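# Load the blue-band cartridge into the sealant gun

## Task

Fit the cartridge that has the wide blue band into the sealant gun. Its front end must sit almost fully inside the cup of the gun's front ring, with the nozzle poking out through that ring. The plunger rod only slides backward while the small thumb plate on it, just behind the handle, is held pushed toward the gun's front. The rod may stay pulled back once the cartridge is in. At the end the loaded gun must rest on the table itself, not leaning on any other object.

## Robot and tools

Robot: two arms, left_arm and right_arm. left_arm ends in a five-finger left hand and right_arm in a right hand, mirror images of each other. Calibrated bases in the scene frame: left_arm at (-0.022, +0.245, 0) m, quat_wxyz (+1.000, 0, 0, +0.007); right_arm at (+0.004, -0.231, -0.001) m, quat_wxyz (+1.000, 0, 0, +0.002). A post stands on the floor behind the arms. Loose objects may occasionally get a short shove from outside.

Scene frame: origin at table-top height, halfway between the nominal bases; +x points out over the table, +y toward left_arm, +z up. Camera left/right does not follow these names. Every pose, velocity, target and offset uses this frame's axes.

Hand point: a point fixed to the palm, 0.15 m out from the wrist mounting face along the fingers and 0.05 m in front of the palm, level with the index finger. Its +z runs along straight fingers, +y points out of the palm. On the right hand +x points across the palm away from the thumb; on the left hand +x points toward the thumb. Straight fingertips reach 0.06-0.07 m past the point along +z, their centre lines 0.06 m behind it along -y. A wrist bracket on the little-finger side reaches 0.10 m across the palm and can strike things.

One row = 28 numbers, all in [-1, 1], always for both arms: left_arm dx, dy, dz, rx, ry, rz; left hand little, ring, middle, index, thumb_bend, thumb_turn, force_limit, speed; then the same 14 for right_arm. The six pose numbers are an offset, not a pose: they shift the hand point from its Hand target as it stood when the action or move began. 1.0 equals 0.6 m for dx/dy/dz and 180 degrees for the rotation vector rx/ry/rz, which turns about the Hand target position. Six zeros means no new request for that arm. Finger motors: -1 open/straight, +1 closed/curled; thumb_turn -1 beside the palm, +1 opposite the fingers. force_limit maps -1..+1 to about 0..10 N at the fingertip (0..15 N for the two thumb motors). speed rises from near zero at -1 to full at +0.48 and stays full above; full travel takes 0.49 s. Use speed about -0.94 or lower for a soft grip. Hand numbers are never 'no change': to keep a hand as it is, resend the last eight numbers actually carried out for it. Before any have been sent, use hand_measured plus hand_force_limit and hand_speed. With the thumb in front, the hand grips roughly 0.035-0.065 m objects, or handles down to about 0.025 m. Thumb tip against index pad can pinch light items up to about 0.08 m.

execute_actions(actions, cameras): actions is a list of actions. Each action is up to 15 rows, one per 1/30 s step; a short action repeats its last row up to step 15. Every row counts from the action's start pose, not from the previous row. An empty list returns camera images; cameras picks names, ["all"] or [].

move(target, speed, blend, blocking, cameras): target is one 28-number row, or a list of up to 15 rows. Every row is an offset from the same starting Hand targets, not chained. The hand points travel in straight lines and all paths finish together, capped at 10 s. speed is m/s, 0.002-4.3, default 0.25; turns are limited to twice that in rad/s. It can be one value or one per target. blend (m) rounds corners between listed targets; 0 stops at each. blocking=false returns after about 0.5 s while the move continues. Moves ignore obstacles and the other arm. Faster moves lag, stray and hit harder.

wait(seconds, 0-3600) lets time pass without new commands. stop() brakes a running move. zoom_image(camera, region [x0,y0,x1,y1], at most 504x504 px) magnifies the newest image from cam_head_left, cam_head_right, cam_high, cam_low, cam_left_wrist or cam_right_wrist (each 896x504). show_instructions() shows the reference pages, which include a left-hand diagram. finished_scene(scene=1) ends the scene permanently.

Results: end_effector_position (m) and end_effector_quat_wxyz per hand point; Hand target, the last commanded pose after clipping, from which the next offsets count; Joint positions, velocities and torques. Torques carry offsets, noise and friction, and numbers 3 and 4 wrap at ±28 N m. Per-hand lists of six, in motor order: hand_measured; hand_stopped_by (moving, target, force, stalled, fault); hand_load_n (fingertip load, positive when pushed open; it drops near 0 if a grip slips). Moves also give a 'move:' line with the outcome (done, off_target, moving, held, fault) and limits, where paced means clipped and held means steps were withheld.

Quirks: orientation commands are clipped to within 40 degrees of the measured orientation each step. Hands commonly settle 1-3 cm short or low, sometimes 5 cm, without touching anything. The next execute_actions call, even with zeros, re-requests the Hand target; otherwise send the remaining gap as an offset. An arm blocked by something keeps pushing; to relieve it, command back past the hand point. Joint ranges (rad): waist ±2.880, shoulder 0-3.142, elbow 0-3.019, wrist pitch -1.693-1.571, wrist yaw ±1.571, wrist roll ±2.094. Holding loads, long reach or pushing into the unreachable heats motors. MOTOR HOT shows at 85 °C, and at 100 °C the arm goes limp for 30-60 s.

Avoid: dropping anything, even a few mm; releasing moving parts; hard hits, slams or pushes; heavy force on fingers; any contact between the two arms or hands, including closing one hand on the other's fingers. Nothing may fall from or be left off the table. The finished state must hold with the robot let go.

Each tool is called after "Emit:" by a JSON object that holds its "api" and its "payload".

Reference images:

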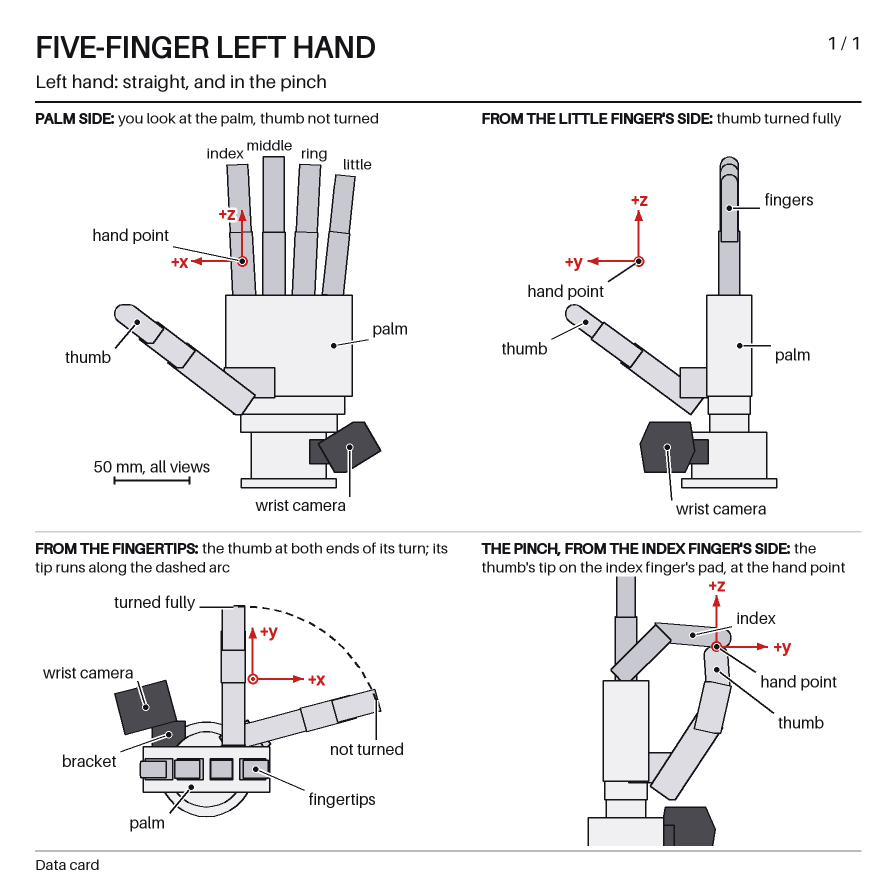

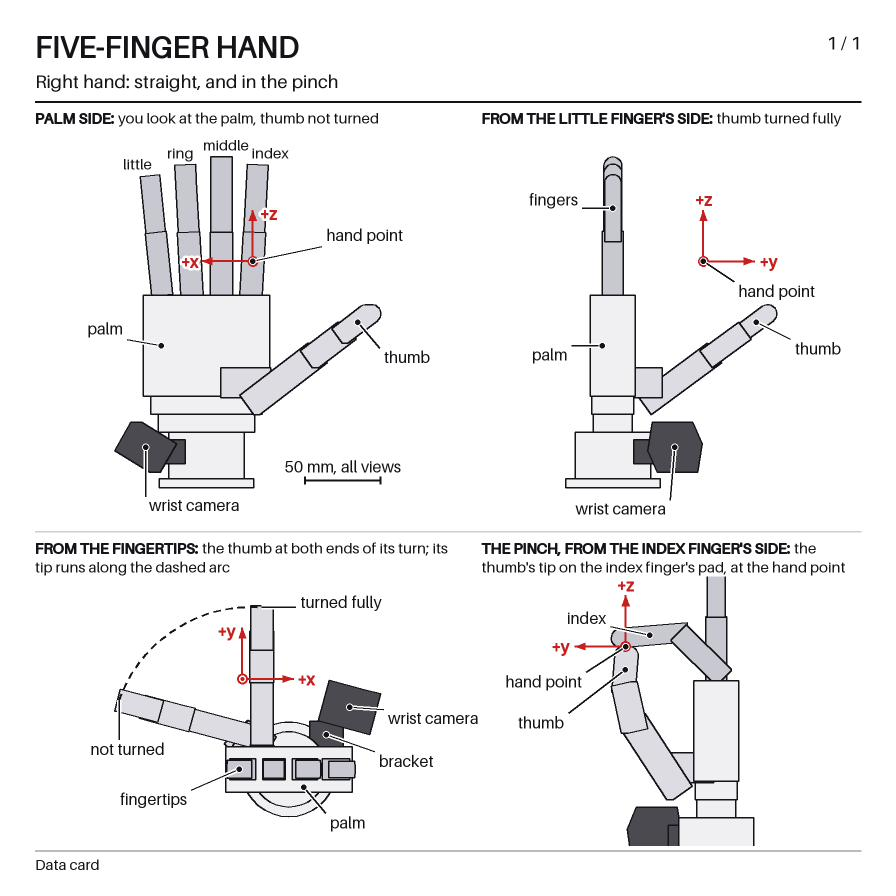

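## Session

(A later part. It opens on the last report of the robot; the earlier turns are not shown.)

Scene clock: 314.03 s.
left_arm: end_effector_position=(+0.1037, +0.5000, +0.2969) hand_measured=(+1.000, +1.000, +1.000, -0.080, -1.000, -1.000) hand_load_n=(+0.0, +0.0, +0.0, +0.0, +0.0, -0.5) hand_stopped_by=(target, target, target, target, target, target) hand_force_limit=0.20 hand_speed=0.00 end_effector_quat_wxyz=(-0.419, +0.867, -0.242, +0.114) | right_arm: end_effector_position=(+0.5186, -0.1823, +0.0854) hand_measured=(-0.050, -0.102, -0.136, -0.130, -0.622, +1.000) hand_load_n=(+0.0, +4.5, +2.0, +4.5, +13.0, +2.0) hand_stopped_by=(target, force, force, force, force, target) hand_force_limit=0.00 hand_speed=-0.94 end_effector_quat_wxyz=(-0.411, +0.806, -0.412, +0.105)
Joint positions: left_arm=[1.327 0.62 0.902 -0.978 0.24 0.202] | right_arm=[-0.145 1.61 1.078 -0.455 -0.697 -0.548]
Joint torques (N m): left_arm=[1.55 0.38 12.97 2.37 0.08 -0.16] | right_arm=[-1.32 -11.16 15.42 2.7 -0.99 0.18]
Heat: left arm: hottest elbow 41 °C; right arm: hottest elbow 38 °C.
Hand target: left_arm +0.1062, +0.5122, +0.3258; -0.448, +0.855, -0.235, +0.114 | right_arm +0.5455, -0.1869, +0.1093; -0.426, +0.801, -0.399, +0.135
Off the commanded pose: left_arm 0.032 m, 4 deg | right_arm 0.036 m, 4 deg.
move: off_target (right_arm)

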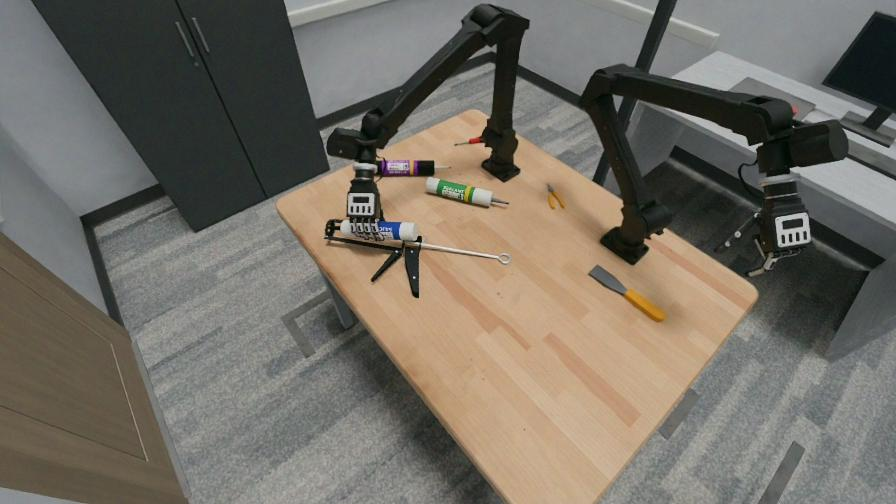

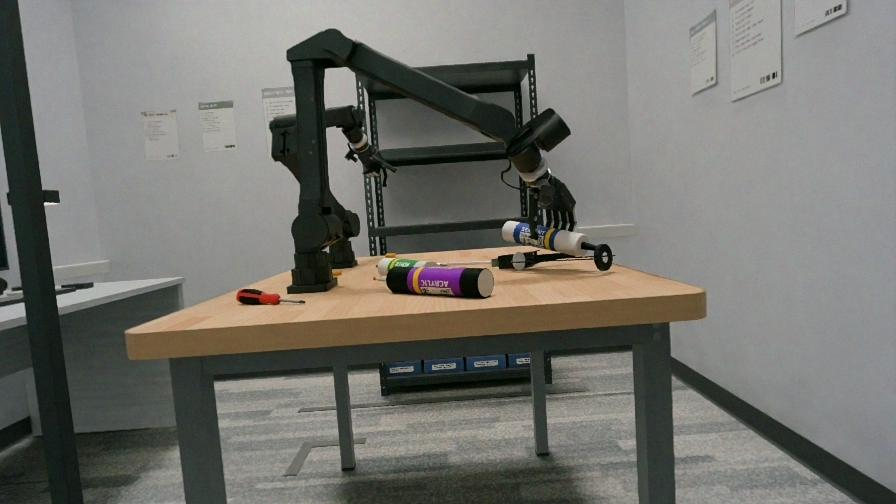

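Emit:
{"api": "move", "payload": {"target": [0,0,0,0,0,0,1,1,1,-0.08,-1,-1,0.2,0, -0.012,0.006,-0.02,0,0,0,-0.05,-0.1,-0.1,-0.1,-0.3,1,0,-0.94], "speed": 0.04, "cameras": ["cam_high","cam_low"]}}

Emit:
{"api": "zoom_image", "payload": {"camera": "cam_low", "region": [480, 200, 620, 280]}}

Emit:
{"api": "zoom_image", "payload": {"camera": "cam_high", "region": [315, 190, 435, 260]}}

Scene clock: 315.00 s.
left_arm: end_effector_position=(+0.1037, +0.5000, +0.2969) hand_measured=(+1.000, +1.000, +1.000, -0.080, -1.000, -1.000) hand_load_n=(+0.0, +0.0, +0.0, +0.0, +0.0, +0.0) hand_stopped_by=(target, target, target, target, target, target) hand_force_limit=0.20 hand_speed=0.00 end_effector_quat_wxyz=(-0.419, +0.867, -0.242, +0.114) | right_arm: end_effector_position=(+0.5255, -0.1829, +0.0858) hand_measured=(-0.050, -0.102, -0.136, -0.130, -0.622, +1.000) hand_load_n=(+0.0, +4.5, +2.0, +4.5, +13.0, +2.0) hand_stopped_by=(target, force, force, force, force, target) hand_force_limit=0.00 hand_speed=-0.94 end_effector_quat_wxyz=(-0.416, +0.805, -0.406, +0.117)
Joint positions: left_arm=[1.327 0.62 0.902 -0.978 0.24 0.202] | right_arm=[-0.144 1.614 1.078 -0.423 -0.698 -0.547]
Joint torques (N m): left_arm=[1.44 0.26 13.01 2.32 0.13 -0.15] | right_arm=[-0.85 -11.46 12.08 3.11 -0.82 0.22]
Heat: left arm: hottest elbow 41 °C; right arm: hottest elbow 38 °C.
Hand target: left_arm +0.1062, +0.5122, +0.3258; -0.448, +0.855, -0.235, +0.114 | right_arm +0.5383, -0.1833, +0.0974; -0.426, +0.801, -0.399, +0.135
Off the commanded pose: left_arm 0.032 m, 4 deg | right_arm 0.017 m, 3 deg.
move: off_target (right_arm)

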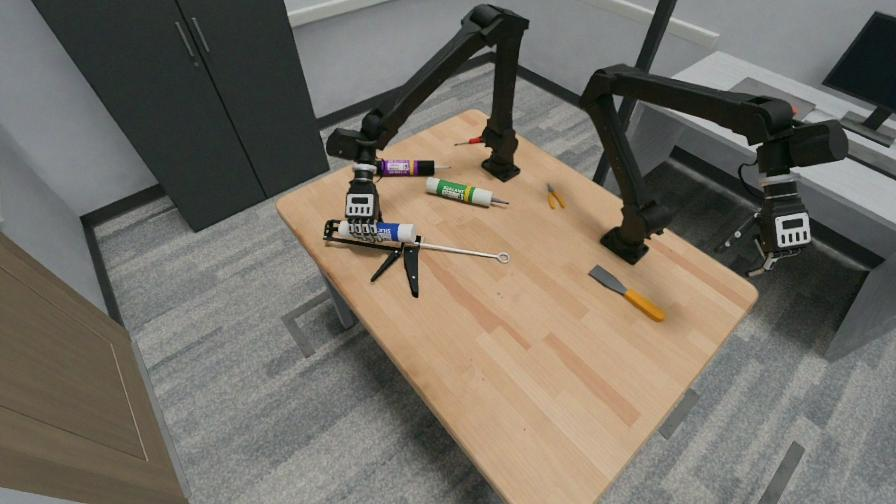

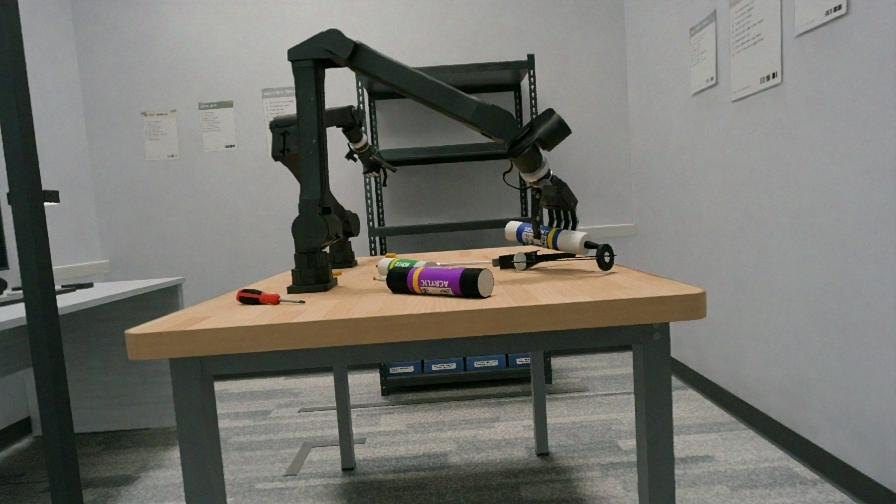

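Scaled by 3.600 from the camera's image (finer frame: 1280x720).

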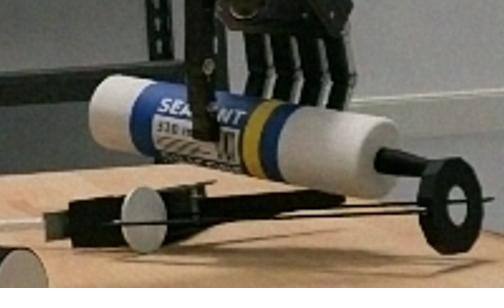

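Scaled by 4.200 from the camera's image (finer frame: 1280x720).

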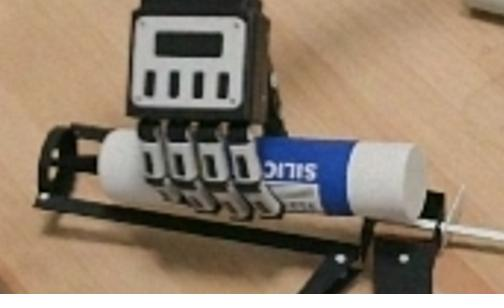

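Emit:
{"api": "move", "payload": {"target": [0,0,0,0,0,0,1,1,1,-0.08,-1,-1,0.2,0, -0.02,0.02,-0.012,0,0,0,-0.05,-0.1,-0.1,-0.1,-0.3,1,0,-0.94], "speed": 0.04, "cameras": ["cam_high","cam_low"]}}

Emit:
{"api": "zoom_image", "payload": {"camera": "cam_low", "region": [480, 200, 620, 280]}}

Emit:
{"api": "zoom_image", "payload": {"camera": "cam_high", "region": [315, 190, 435, 260]}}

Scene clock: 316.23 s.
left_arm: end_effector_position=(+0.1037, +0.5000, +0.2969) hand_measured=(+1.000, +1.000, +1.000, -0.080, -1.000, -1.000) hand_load_n=(+0.0, +0.0, +0.0, +0.0, +0.0, +0.0) hand_stopped_by=(target, target, target, target, target, target) hand_force_limit=0.20 hand_speed=0.00 end_effector_quat_wxyz=(-0.419, +0.867, -0.242, +0.114) | right_arm: end_effector_position=(+0.5194, -0.1779, +0.0721) hand_measured=(-0.050, -0.102, -0.136, -0.130, -0.622, +1.000) hand_load_n=(+0.0, +4.0, +2.0, +4.0, +13.0, +2.5) hand_stopped_by=(target, force, force, force, force, target) hand_force_limit=0.00 hand_speed=-0.94 end_effector_quat_wxyz=(-0.413, +0.806, -0.406, +0.120)
Joint positions: left_arm=[1.327 0.62 0.902 -0.978 0.24 0.202] | right_arm=[-0.133 1.614 1.037 -0.372 -0.685 -0.539]
Joint torques (N m): left_arm=[1.32 -0.09 13.18 2.24 0.13 -0.17] | right_arm=[0.03 -12.81 10.91 2.81 -0.83 0.37]
Heat: left arm: hottest elbow 41 °C; right arm: hottest elbow 38 °C.
Hand target: left_arm +0.1062, +0.5122, +0.3258; -0.448, +0.855, -0.235, +0.114 | right_arm +0.5264, -0.1714, +0.0903; -0.426, +0.801, -0.399, +0.135
Off the commanded pose: left_arm 0.032 m, 4 deg | right_arm 0.020 m, 2 deg.
move: off_target (right_arm)

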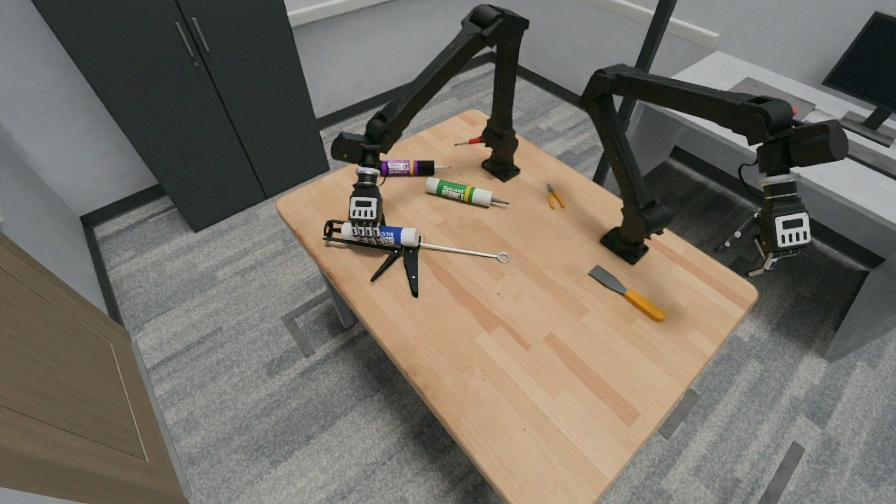

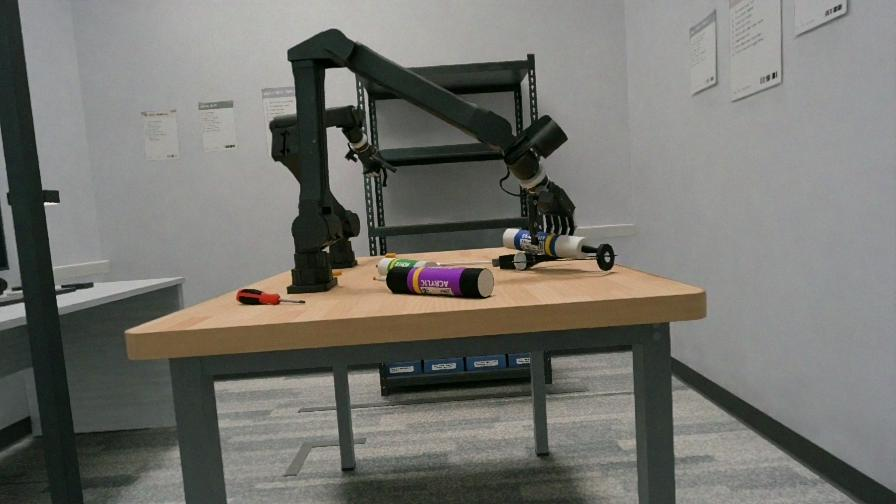

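Scaled by 3.600 from the camera's image (finer frame: 1280x720).

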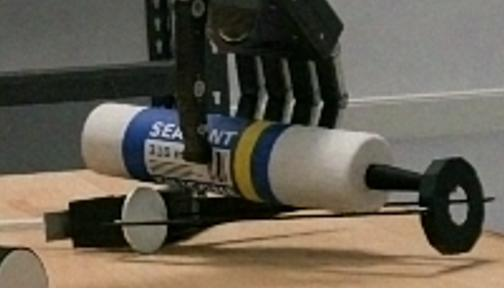

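Scaled by 4.200 from the camera's image (finer frame: 1280x720).

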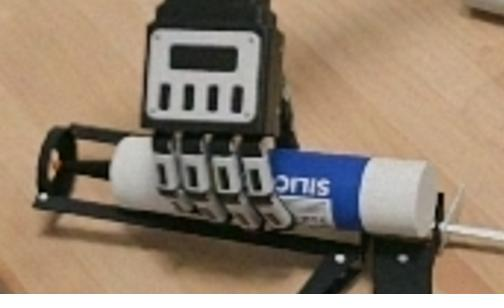

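Emit:
{"api": "move", "payload": {"target": [0,0,0,0,0,0,1,1,1,-0.08,-1,-1,0.2,0, -0.004,0.005,0,0.019,0.0163,0,-0.05,-0.1,-0.1,-0.1,-0.3,1,0,-0.94], "speed": 0.04, "cameras": ["cam_high","cam_low"]}}

Emit:
{"api": "zoom_image", "payload": {"camera": "cam_low", "region": [480, 200, 620, 280]}}

Emit:
{"api": "zoom_image", "payload": {"camera": "cam_high", "region": [315, 190, 435, 260]}}

Scene clock: 317.83 s.
left_arm: end_effector_position=(+0.1037, +0.5000, +0.2969) hand_measured=(+1.000, +1.000, +1.000, -0.080, -1.000, -1.000) hand_load_n=(+0.0, +0.0, +0.0, +0.0, +0.0, +0.0) hand_stopped_by=(target, target, target, target, target, target) hand_force_limit=0.20 hand_speed=0.00 end_effector_quat_wxyz=(-0.419, +0.867, -0.242, +0.114) | right_arm: end_effector_position=(+0.5146, -0.1696, +0.0765) hand_measured=(-0.050, -0.102, -0.136, -0.130, -0.622, +1.000) hand_load_n=(+0.5, +4.0, +2.0, +4.0, +12.5, +2.0) hand_stopped_by=(target, force, force, force, force, target) hand_force_limit=0.00 hand_speed=-0.94 end_effector_quat_wxyz=(-0.429, +0.799, -0.409, +0.100)
Joint positions: left_arm=[1.327 0.62 0.902 -0.978 0.24 0.202] | right_arm=[-0.133 1.614 1.037 -0.381 -0.726 -0.513]
Joint torques (N m): left_arm=[1.44 -0.15 13.04 2.29 0.1 -0.13] | right_arm=[-1.03 -11.11 12.86 1.65 -1.13 0.41]
Heat: left arm: hottest elbow 41 °C; right arm: hottest elbow 38 °C.
Hand target: left_arm +0.1062, +0.5122, +0.3258; -0.448, +0.855, -0.235, +0.114 | right_arm +0.5239, -0.1684, +0.0902; -0.439, +0.791, -0.413, +0.102
Off the commanded pose: left_arm 0.032 m, 4 deg | right_arm 0.017 m, 2 deg.
move: off_target (right_arm)

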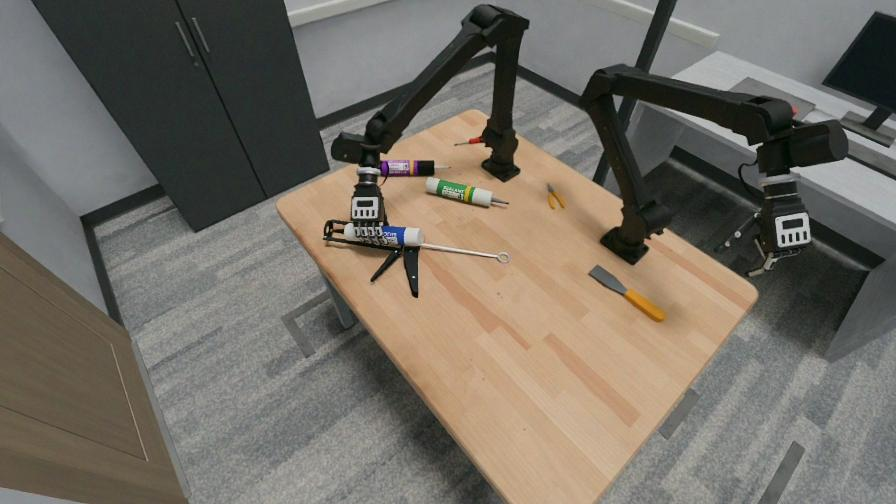

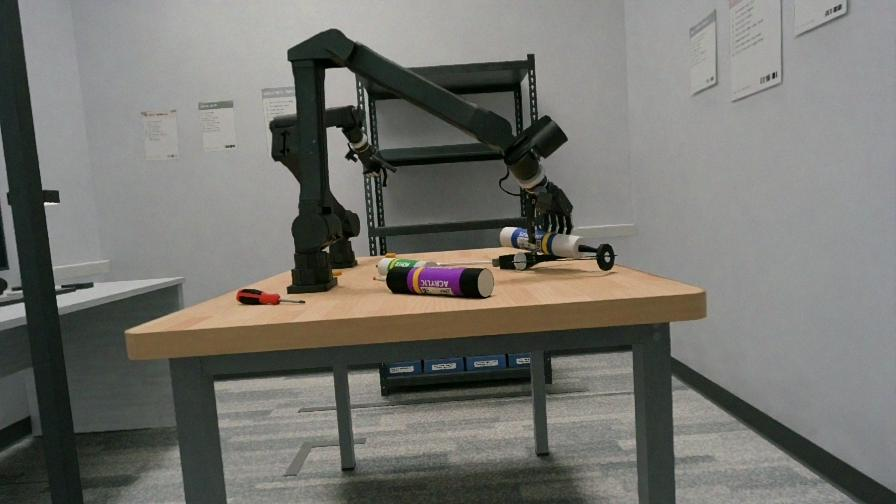

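Scaled by 3.600 from the camera's image (finer frame: 1280x720).

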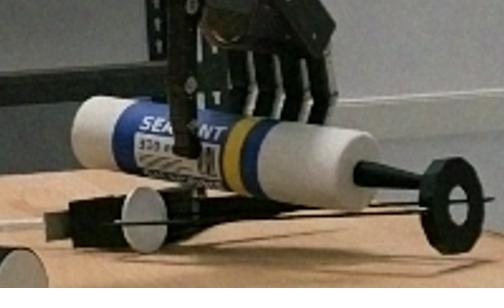

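Scaled by 4.200 from the camera's image (finer frame: 1280x720).

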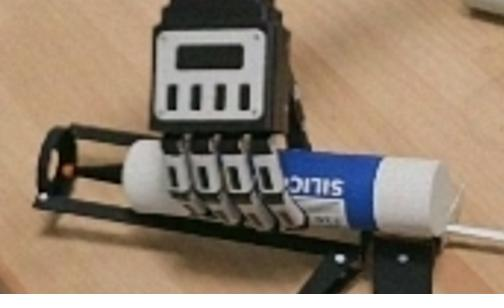

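Emit:
{"api": "zoom_image", "payload": {"camera": "cam_low", "region": [570, 230, 630, 280]}}

Emit:
{"api": "zoom_image", "payload": {"camera": "cam_high", "region": [315, 205, 365, 250]}}

Scaled by 8.400 from the camera's image (finer frame: 1280x720).

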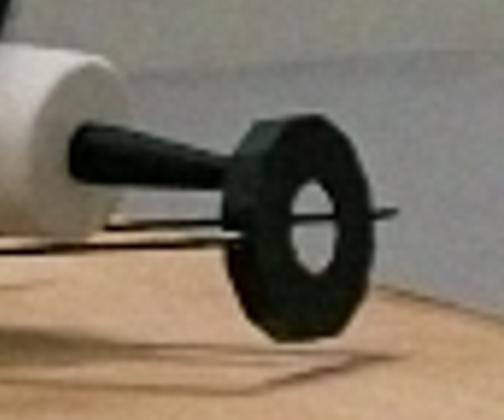

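Scaled by 10.080 from the camera's image (finer frame: 1280x720).

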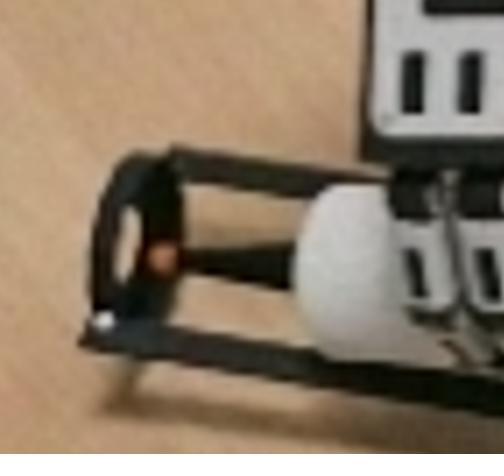

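Emit:
{"api": "move", "payload": {"target": [0,0,0,0,0,0,1,1,1,-0.08,-1,-1,0.2,0, -0.010,-0.014,-0.012,0.0213,0.018,0,-0.05,-0.1,-0.1,-0.1,-0.3,1,0,-0.94], "speed": 0.04, "cameras": ["cam_high","cam_low"]}}

Emit:
{"api": "zoom_image", "payload": {"camera": "cam_low", "region": [480, 200, 620, 280]}}

Emit:
{"api": "zoom_image", "payload": {"camera": "cam_high", "region": [315, 190, 435, 260]}}

Scene clock: 320.03 s.
left_arm: end_effector_position=(+0.1037, +0.5000, +0.2969) hand_measured=(+1.000, +1.000, +1.000, -0.080, -1.000, -1.000) hand_load_n=(+0.0, +0.0, +0.0, +0.0, +0.0, +0.0) hand_stopped_by=(target, target, target, target, target, target) hand_force_limit=0.20 hand_speed=0.00 end_effector_quat_wxyz=(-0.419, +0.867, -0.242, +0.114) | right_arm: end_effector_position=(+0.5044, -0.1700, +0.0747) hand_measured=(-0.050, -0.102, -0.136, -0.130, -0.622, +1.000) hand_load_n=(+1.0, +2.5, +3.0, +3.0, +10.0, +2.5) hand_stopped_by=(target, force, force, force, force, target) hand_force_limit=0.00 hand_speed=-0.94 end_effector_quat_wxyz=(-0.450, +0.784, -0.424, +0.062)
Joint positions: left_arm=[1.327 0.62 0.902 -0.978 0.24 0.202] | right_arm=[-0.161 1.633 1.037 -0.411 -0.803 -0.492]
Joint torques (N m): left_arm=[1.49 -0.09 13.07 2.4 0.08 -0.13] | right_arm=[-1.85 -9.99 13.87 1.13 -0.88 0.26]
Heat: left arm: hottest elbow 41 °C; right arm: hottest elbow 38 °C.
Hand target: left_arm +0.1062, +0.5122, +0.3258; -0.448, +0.855, -0.235, +0.114 | right_arm +0.5179, -0.1768, +0.0830; -0.454, +0.778, -0.429, +0.066
Off the commanded pose: left_arm 0.032 m, 4 deg | right_arm 0.017 m, 1 deg.
move: off_target (right_arm)

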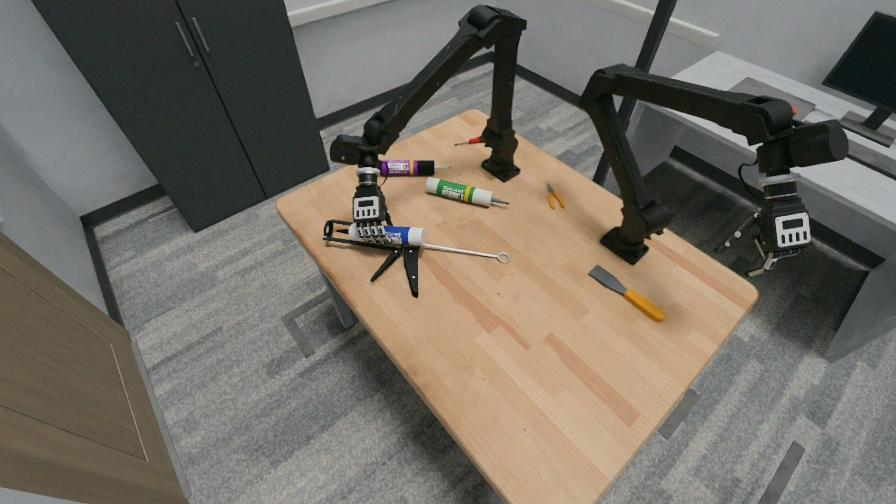

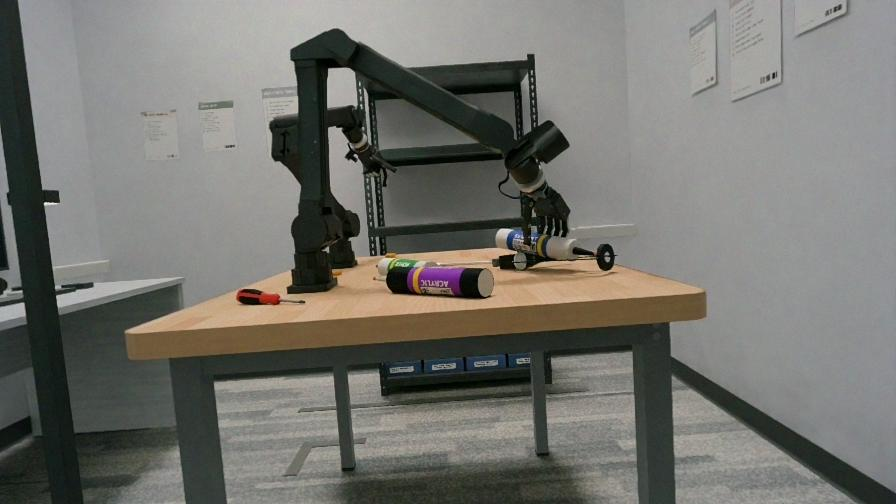

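Scaled by 3.600 from the camera's image (finer frame: 1280x720).

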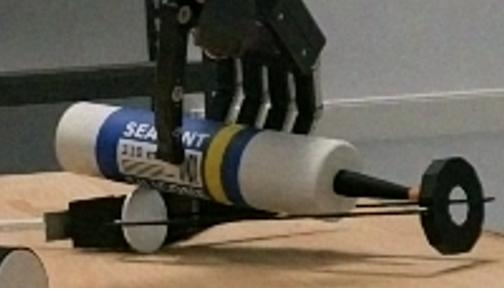

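Scaled by 4.200 from the camera's image (finer frame: 1280x720).

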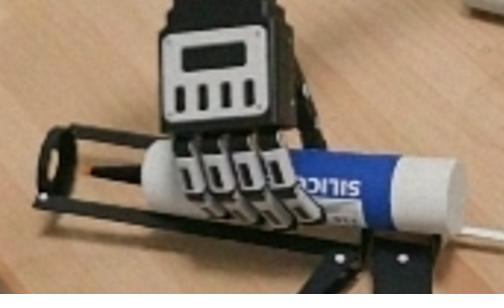

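Emit:
{"api": "move", "payload": {"target": [0,0,0,0,0,0,1,1,1,-0.08,-1,-1,0.2,0, -0.004,-0.003,0.015,0.017,0.0145,0,-0.05,-0.1,-0.1,-0.1,-0.3,1,0,-0.94], "speed": 0.04, "cameras": ["cam_high","cam_low"]}}

Emit:
{"api": "zoom_image", "payload": {"camera": "cam_low", "region": [480, 200, 620, 280]}}

Emit:
{"api": "zoom_image", "payload": {"camera": "cam_high", "region": [315, 190, 435, 260]}}

Scene clock: 321.77 s.
left_arm: end_effector_position=(+0.1037, +0.5000, +0.2969) hand_measured=(+1.000, +1.000, +1.000, -0.080, -1.000, -1.000) hand_load_n=(+0.0, +0.0, +0.0, +0.0, +0.0, +0.0) hand_stopped_by=(target, target, target, target, target, target) hand_force_limit=0.20 hand_speed=0.00 end_effector_quat_wxyz=(-0.419, +0.867, -0.242, +0.114) | right_arm: end_effector_position=(+0.4948, -0.1718, +0.0767) hand_measured=(-0.050, -0.102, -0.136, -0.130, -0.622, +1.000) hand_load_n=(+0.5, +3.0, +3.0, +2.5, +10.5, +2.0) hand_stopped_by=(target, force, force, force, force, target) hand_force_limit=0.00 hand_speed=-0.94 end_effector_quat_wxyz=(-0.457, +0.773, -0.440, +0.027)
Joint positions: left_arm=[1.327 0.62 0.902 -0.978 0.24 0.202] | right_arm=[-0.181 1.647 1.052 -0.478 -0.848 -0.485]
Joint torques (N m): left_arm=[1.26 -0.15 13.19 2.29 0.11 -0.18] | right_arm=[-1.73 -10.23 15.2 1.1 -1.02 0.3]
Heat: left arm: hottest elbow 41 °C; right arm: hottest elbow 38 °C.
Hand target: left_arm +0.1062, +0.5122, +0.3258; -0.448, +0.855, -0.235, +0.114 | right_arm +0.5155, -0.1786, +0.0919; -0.464, +0.767, -0.441, +0.037
Off the commanded pose: left_arm 0.032 m, 4 deg | right_arm 0.027 m, 2 deg.
move: off_target (right_arm)

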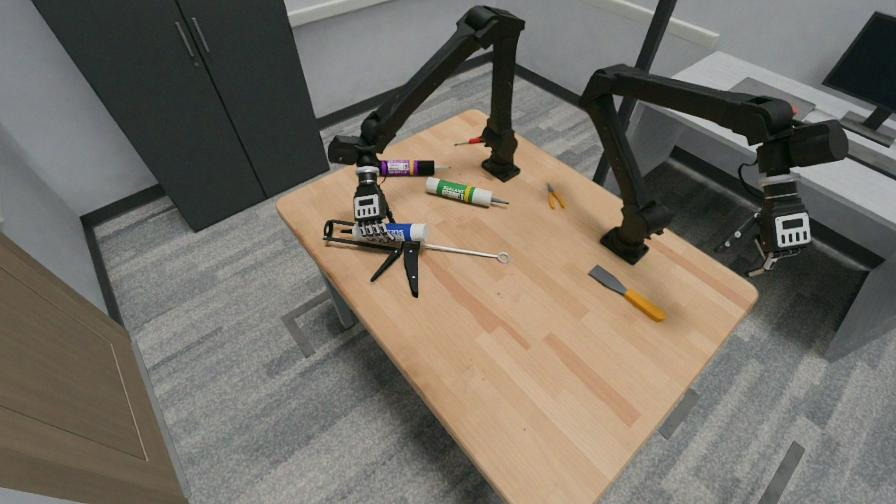

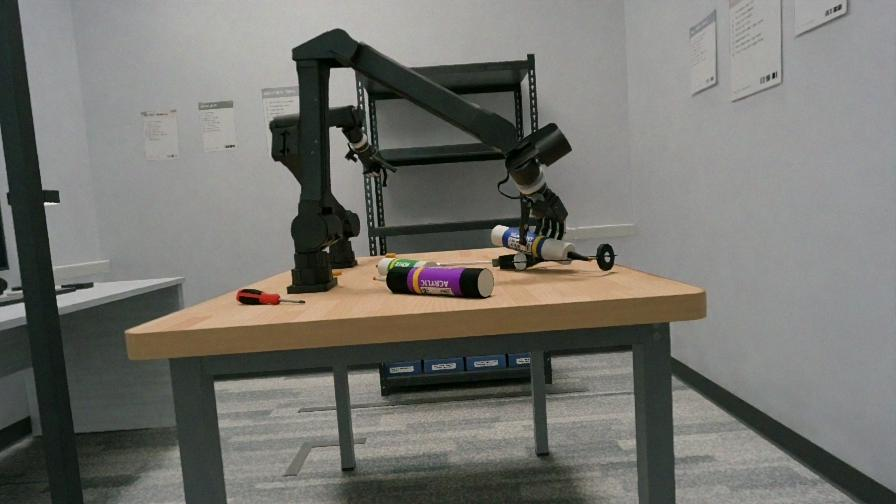

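Scaled by 3.600 from the camera's image (finer frame: 1280x720).

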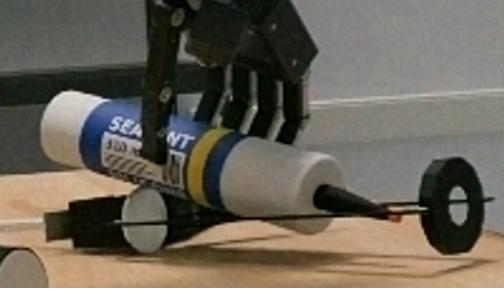

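Scaled by 4.200 from the camera's image (finer frame: 1280x720).

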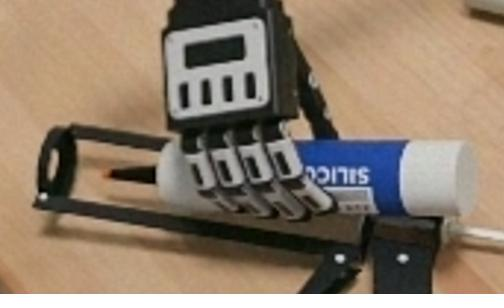

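Emit:
{"api": "move", "payload": {"target": [0,0,0,0,0,0,1,1,1,-0.08,-1,-1,0.2,0, 0.018,-0.022,0.003,0,0,0,-0.05,-0.1,-0.1,-0.1,-0.3,1,0,-0.94], "speed": 0.04, "cameras": ["cam_high","cam_low"]}}

Emit:
{"api": "zoom_image", "payload": {"camera": "cam_low", "region": [480, 200, 620, 280]}}

Emit:
{"api": "zoom_image", "payload": {"camera": "cam_high", "region": [315, 190, 435, 260]}}

Scene clock: 323.07 s.
left_arm: end_effector_position=(+0.1037, +0.5000, +0.2969) hand_measured=(+1.000, +1.000, +1.000, -0.080, -1.000, -1.000) hand_load_n=(+0.0, +0.0, +0.0, +0.0, +0.0, +0.0) hand_stopped_by=(target, target, target, target, target, target) hand_force_limit=0.20 hand_speed=0.00 end_effector_quat_wxyz=(-0.419, +0.867, -0.242, +0.114) | right_arm: end_effector_position=(+0.5011, -0.1824, +0.0741) hand_measured=(-0.050, -0.102, -0.136, -0.130, -0.622, +1.000) hand_load_n=(+1.0, +3.0, +3.0, +2.5, +10.5, +2.0) hand_stopped_by=(target, force, force, force, force, target) hand_force_limit=0.00 hand_speed=-0.94 end_effector_quat_wxyz=(-0.454, +0.769, -0.450, +0.016)
Joint positions: left_arm=[1.327 0.62 0.902 -0.978 0.24 0.202] | right_arm=[-0.202 1.681 1.091 -0.521 -0.857 -0.496]
Joint torques (N m): left_arm=[1.32 0.44 12.94 2.28 0.13 -0.15] | right_arm=[-1.79 -11.05 15.9 1.16 -1.09 0.13]
Heat: left arm: hottest elbow 41 °C; right arm: hottest elbow 38 °C.
Hand target: left_arm +0.1062, +0.5122, +0.3258; -0.448, +0.855, -0.235, +0.114 | right_arm +0.5262, -0.1918, +0.0937; -0.464, +0.767, -0.441, +0.037
Off the commanded pose: left_arm 0.032 m, 4 deg | right_arm 0.033 m, 3 deg.
move: off_target (right_arm)

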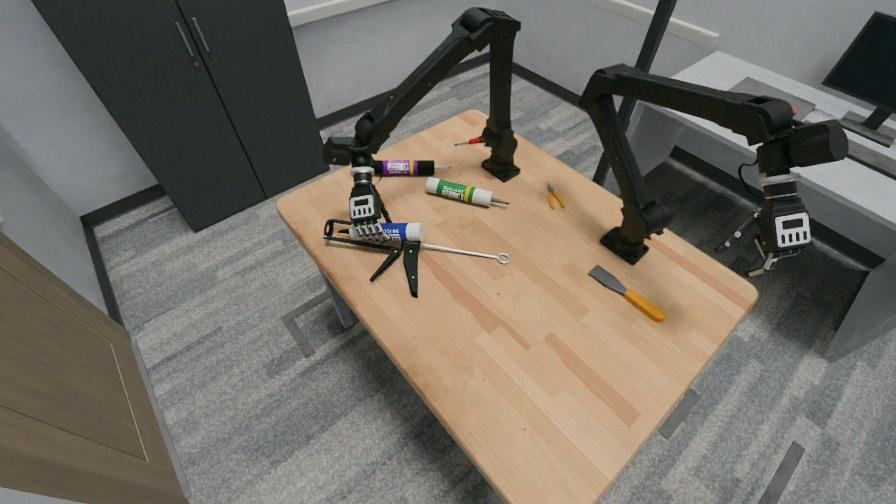

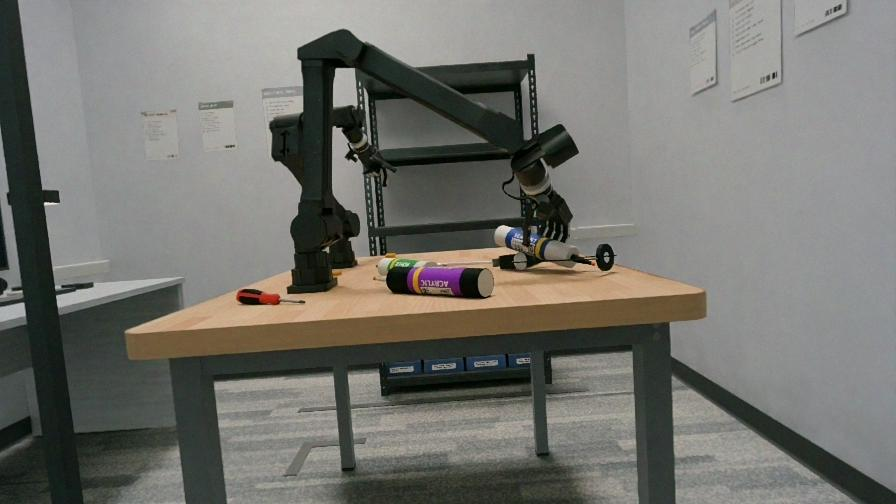

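Scaled by 3.600 from the camera's image (finer frame: 1280x720).

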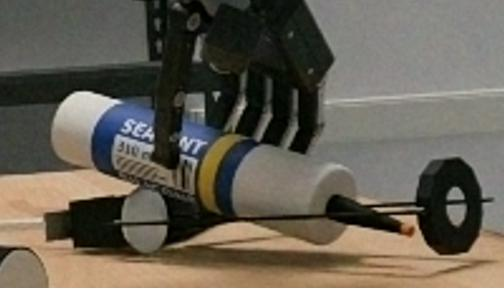

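Scaled by 4.200 from the camera's image (finer frame: 1280x720).

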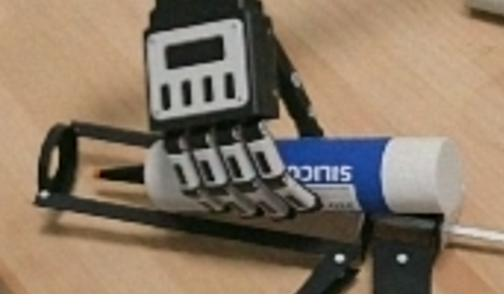

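Emit:
{"api": "move", "payload": {"target": [0,0,0,0,0,0,1,1,1,-0.08,-1,-1,0.2,0, 0.006,-0.003,0.02,-0.0085,-0.0065,0,-0.05,-0.1,-0.1,-0.1,-0.3,1,0,-0.94], "speed": 0.04, "cameras": ["cam_high","cam_low"]}}

Emit:
{"api": "zoom_image", "payload": {"camera": "cam_low", "region": [480, 200, 620, 280]}}

Emit:
{"api": "zoom_image", "payload": {"camera": "cam_high", "region": [315, 190, 435, 260]}}

Scene clock: 324.20 s.
left_arm: end_effector_position=(+0.1037, +0.5000, +0.2969) hand_measured=(+1.000, +1.000, +1.000, -0.080, -1.000, -1.000) hand_load_n=(+0.0, +0.0, +0.0, +0.0, +0.0, +0.0) hand_stopped_by=(target, target, target, target, target, target) hand_force_limit=0.20 hand_speed=0.00 end_effector_quat_wxyz=(-0.419, +0.867, -0.242, +0.114) | right_arm: end_effector_position=(+0.5021, -0.1856, +0.0742) hand_measured=(-0.050, -0.102, -0.136, -0.130, -0.622, +1.000) hand_load_n=(+1.0, +3.5, +3.0, +2.5, +11.0, +2.0) hand_stopped_by=(target, force, force, force, force, target) hand_force_limit=0.00 hand_speed=-0.94 end_effector_quat_wxyz=(-0.446, +0.773, -0.450, +0.019)
Joint positions: left_arm=[1.327 0.62 0.902 -0.978 0.24 0.202] | right_arm=[-0.202 1.681 1.101 -0.541 -0.84 -0.512]
Joint torques (N m): left_arm=[1.61 0.09 13.04 2.04 0.12 -0.19] | right_arm=[-1.44 -12.69 16.28 1.09 -0.93 0.18]
Heat: left arm: hottest elbow 41 °C; right arm: hottest elbow 38 °C.
Hand target: left_arm +0.1062, +0.5122, +0.3258; -0.448, +0.855, -0.235, +0.114 | right_arm +0.5298, -0.1936, +0.1056; -0.458, +0.773, -0.435, +0.050
Off the commanded pose: left_arm 0.032 m, 4 deg | right_arm 0.043 m, 4 deg.
move: off_target (right_arm)

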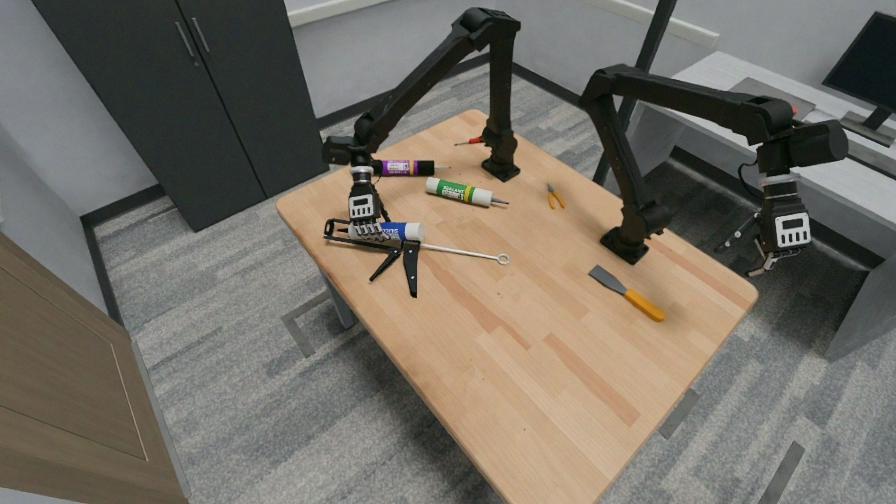

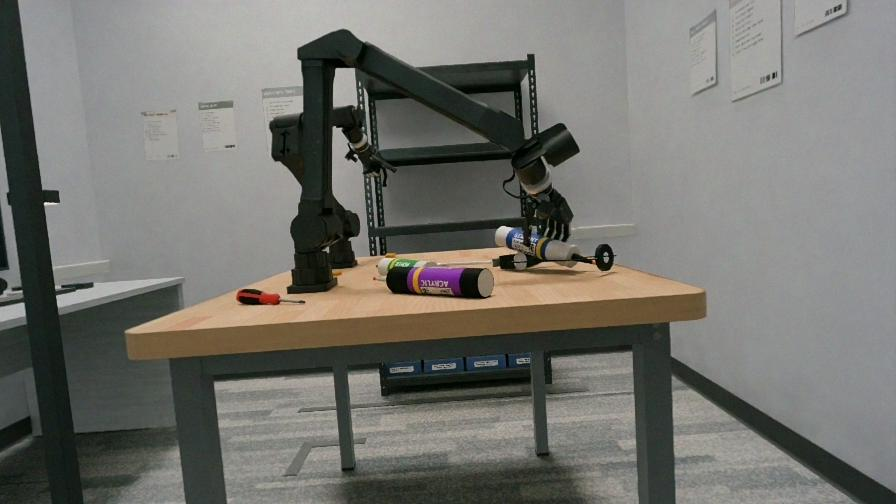

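Scaled by 3.600 from the camera's image (finer frame: 1280x720).

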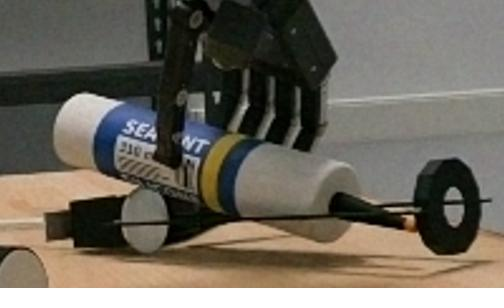

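Scaled by 4.200 from the camera's image (finer frame: 1280x720).

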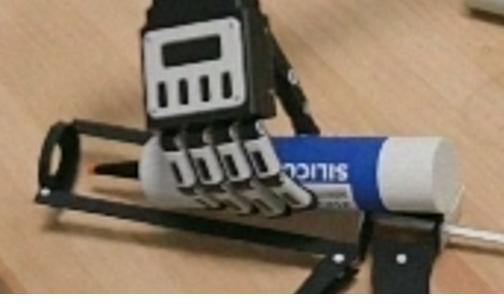

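Emit:
{"api": "move", "payload": {"target": [0,0,0,0,0,0,1,1,1,-0.08,-1,-1,0.2,0, 0.003,0.003,0.016,-0.004,-0.003,0,-0.05,-0.1,-0.1,-0.1,-0.3,1,0,-0.94], "speed": 0.03, "cameras": ["cam_high","cam_low"]}}

Emit:
{"api": "zoom_image", "payload": {"camera": "cam_low", "region": [480, 200, 620, 280]}}

Emit:
{"api": "zoom_image", "payload": {"camera": "cam_high", "region": [315, 190, 435, 260]}}

Scene clock: 325.10 s.
left_arm: end_effector_position=(+0.1037, +0.5000, +0.2969) hand_measured=(+1.000, +1.000, +1.000, -0.080, -1.000, -1.000) hand_load_n=(+0.0, +0.0, +0.0, +0.0, +0.0, +0.0) hand_stopped_by=(target, target, target, target, target, target) hand_force_limit=0.20 hand_speed=0.00 end_effector_quat_wxyz=(-0.419, +0.867, -0.242, +0.114) | right_arm: end_effector_position=(+0.5025, -0.1876, +0.0743) hand_measured=(-0.050, -0.102, -0.136, -0.130, -0.622, +1.000) hand_load_n=(+1.0, +3.0, +2.5, +2.5, +11.0, +1.5) hand_stopped_by=(target, force, force, force, force, target) hand_force_limit=0.00 hand_speed=-0.94 end_effector_quat_wxyz=(-0.440, +0.775, -0.453, +0.020)
Joint positions: left_arm=[1.327 0.62 0.902 -0.978 0.24 0.202] | right_arm=[-0.202 1.681 1.107 -0.554 -0.826 -0.514]
Joint torques (N m): left_arm=[1.08 -0.15 12.97 2.17 0.18 -0.14] | right_arm=[-0.73 -13.86 16.54 1.17 -0.97 0.2]
Heat: left arm: hottest elbow 41 °C; right arm: hottest elbow 38 °C.
Hand target: left_arm +0.1062, +0.5122, +0.3258; -0.448, +0.855, -0.235, +0.114 | right_arm +0.5316, -0.1918, +0.1152; -0.456, +0.776, -0.433, +0.057
Off the commanded pose: left_arm 0.032 m, 4 deg | right_arm 0.050 m, 5 deg.
move: off_target (right_arm)

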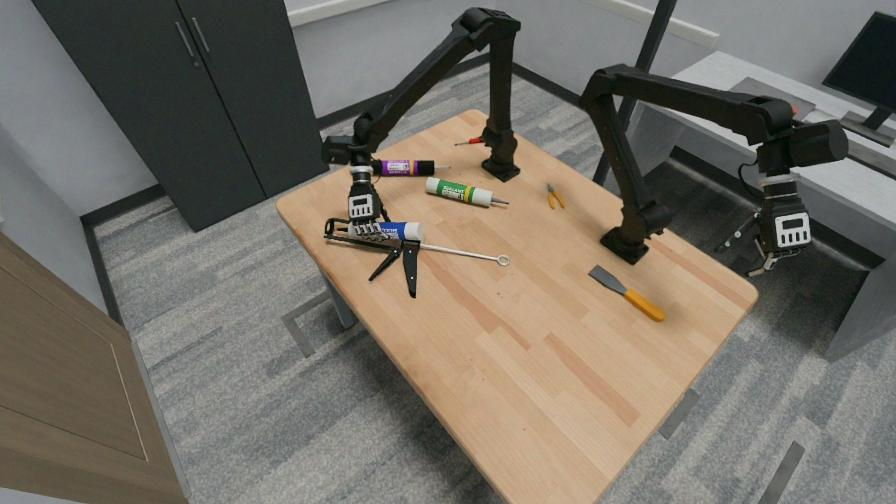

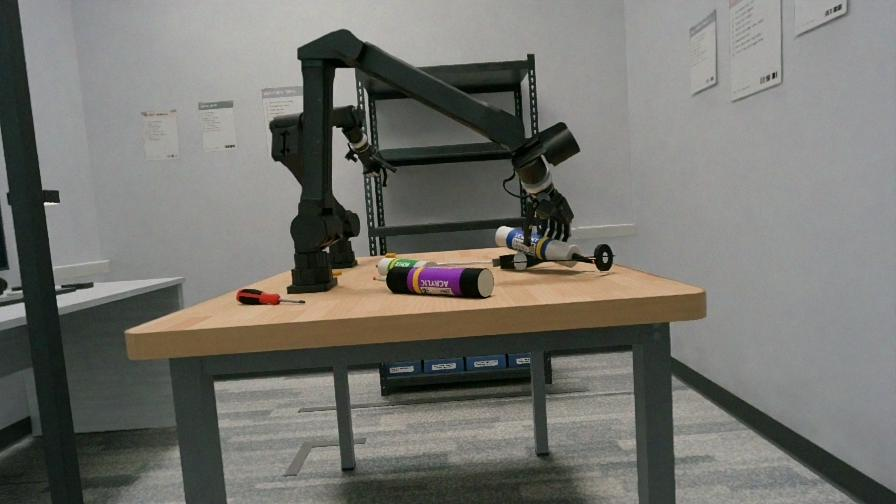

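Scaled by 3.600 from the camera's image (finer frame: 1280x720).

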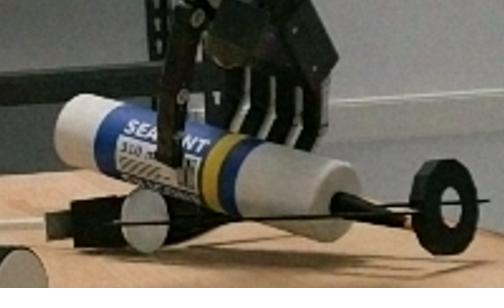

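Scaled by 4.200 from the camera's image (finer frame: 1280x720).

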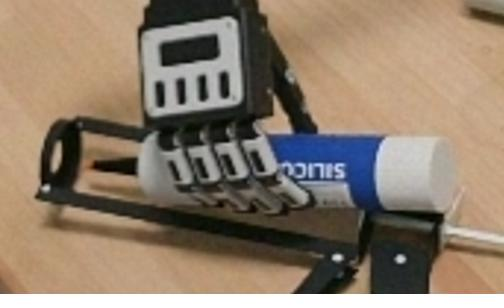

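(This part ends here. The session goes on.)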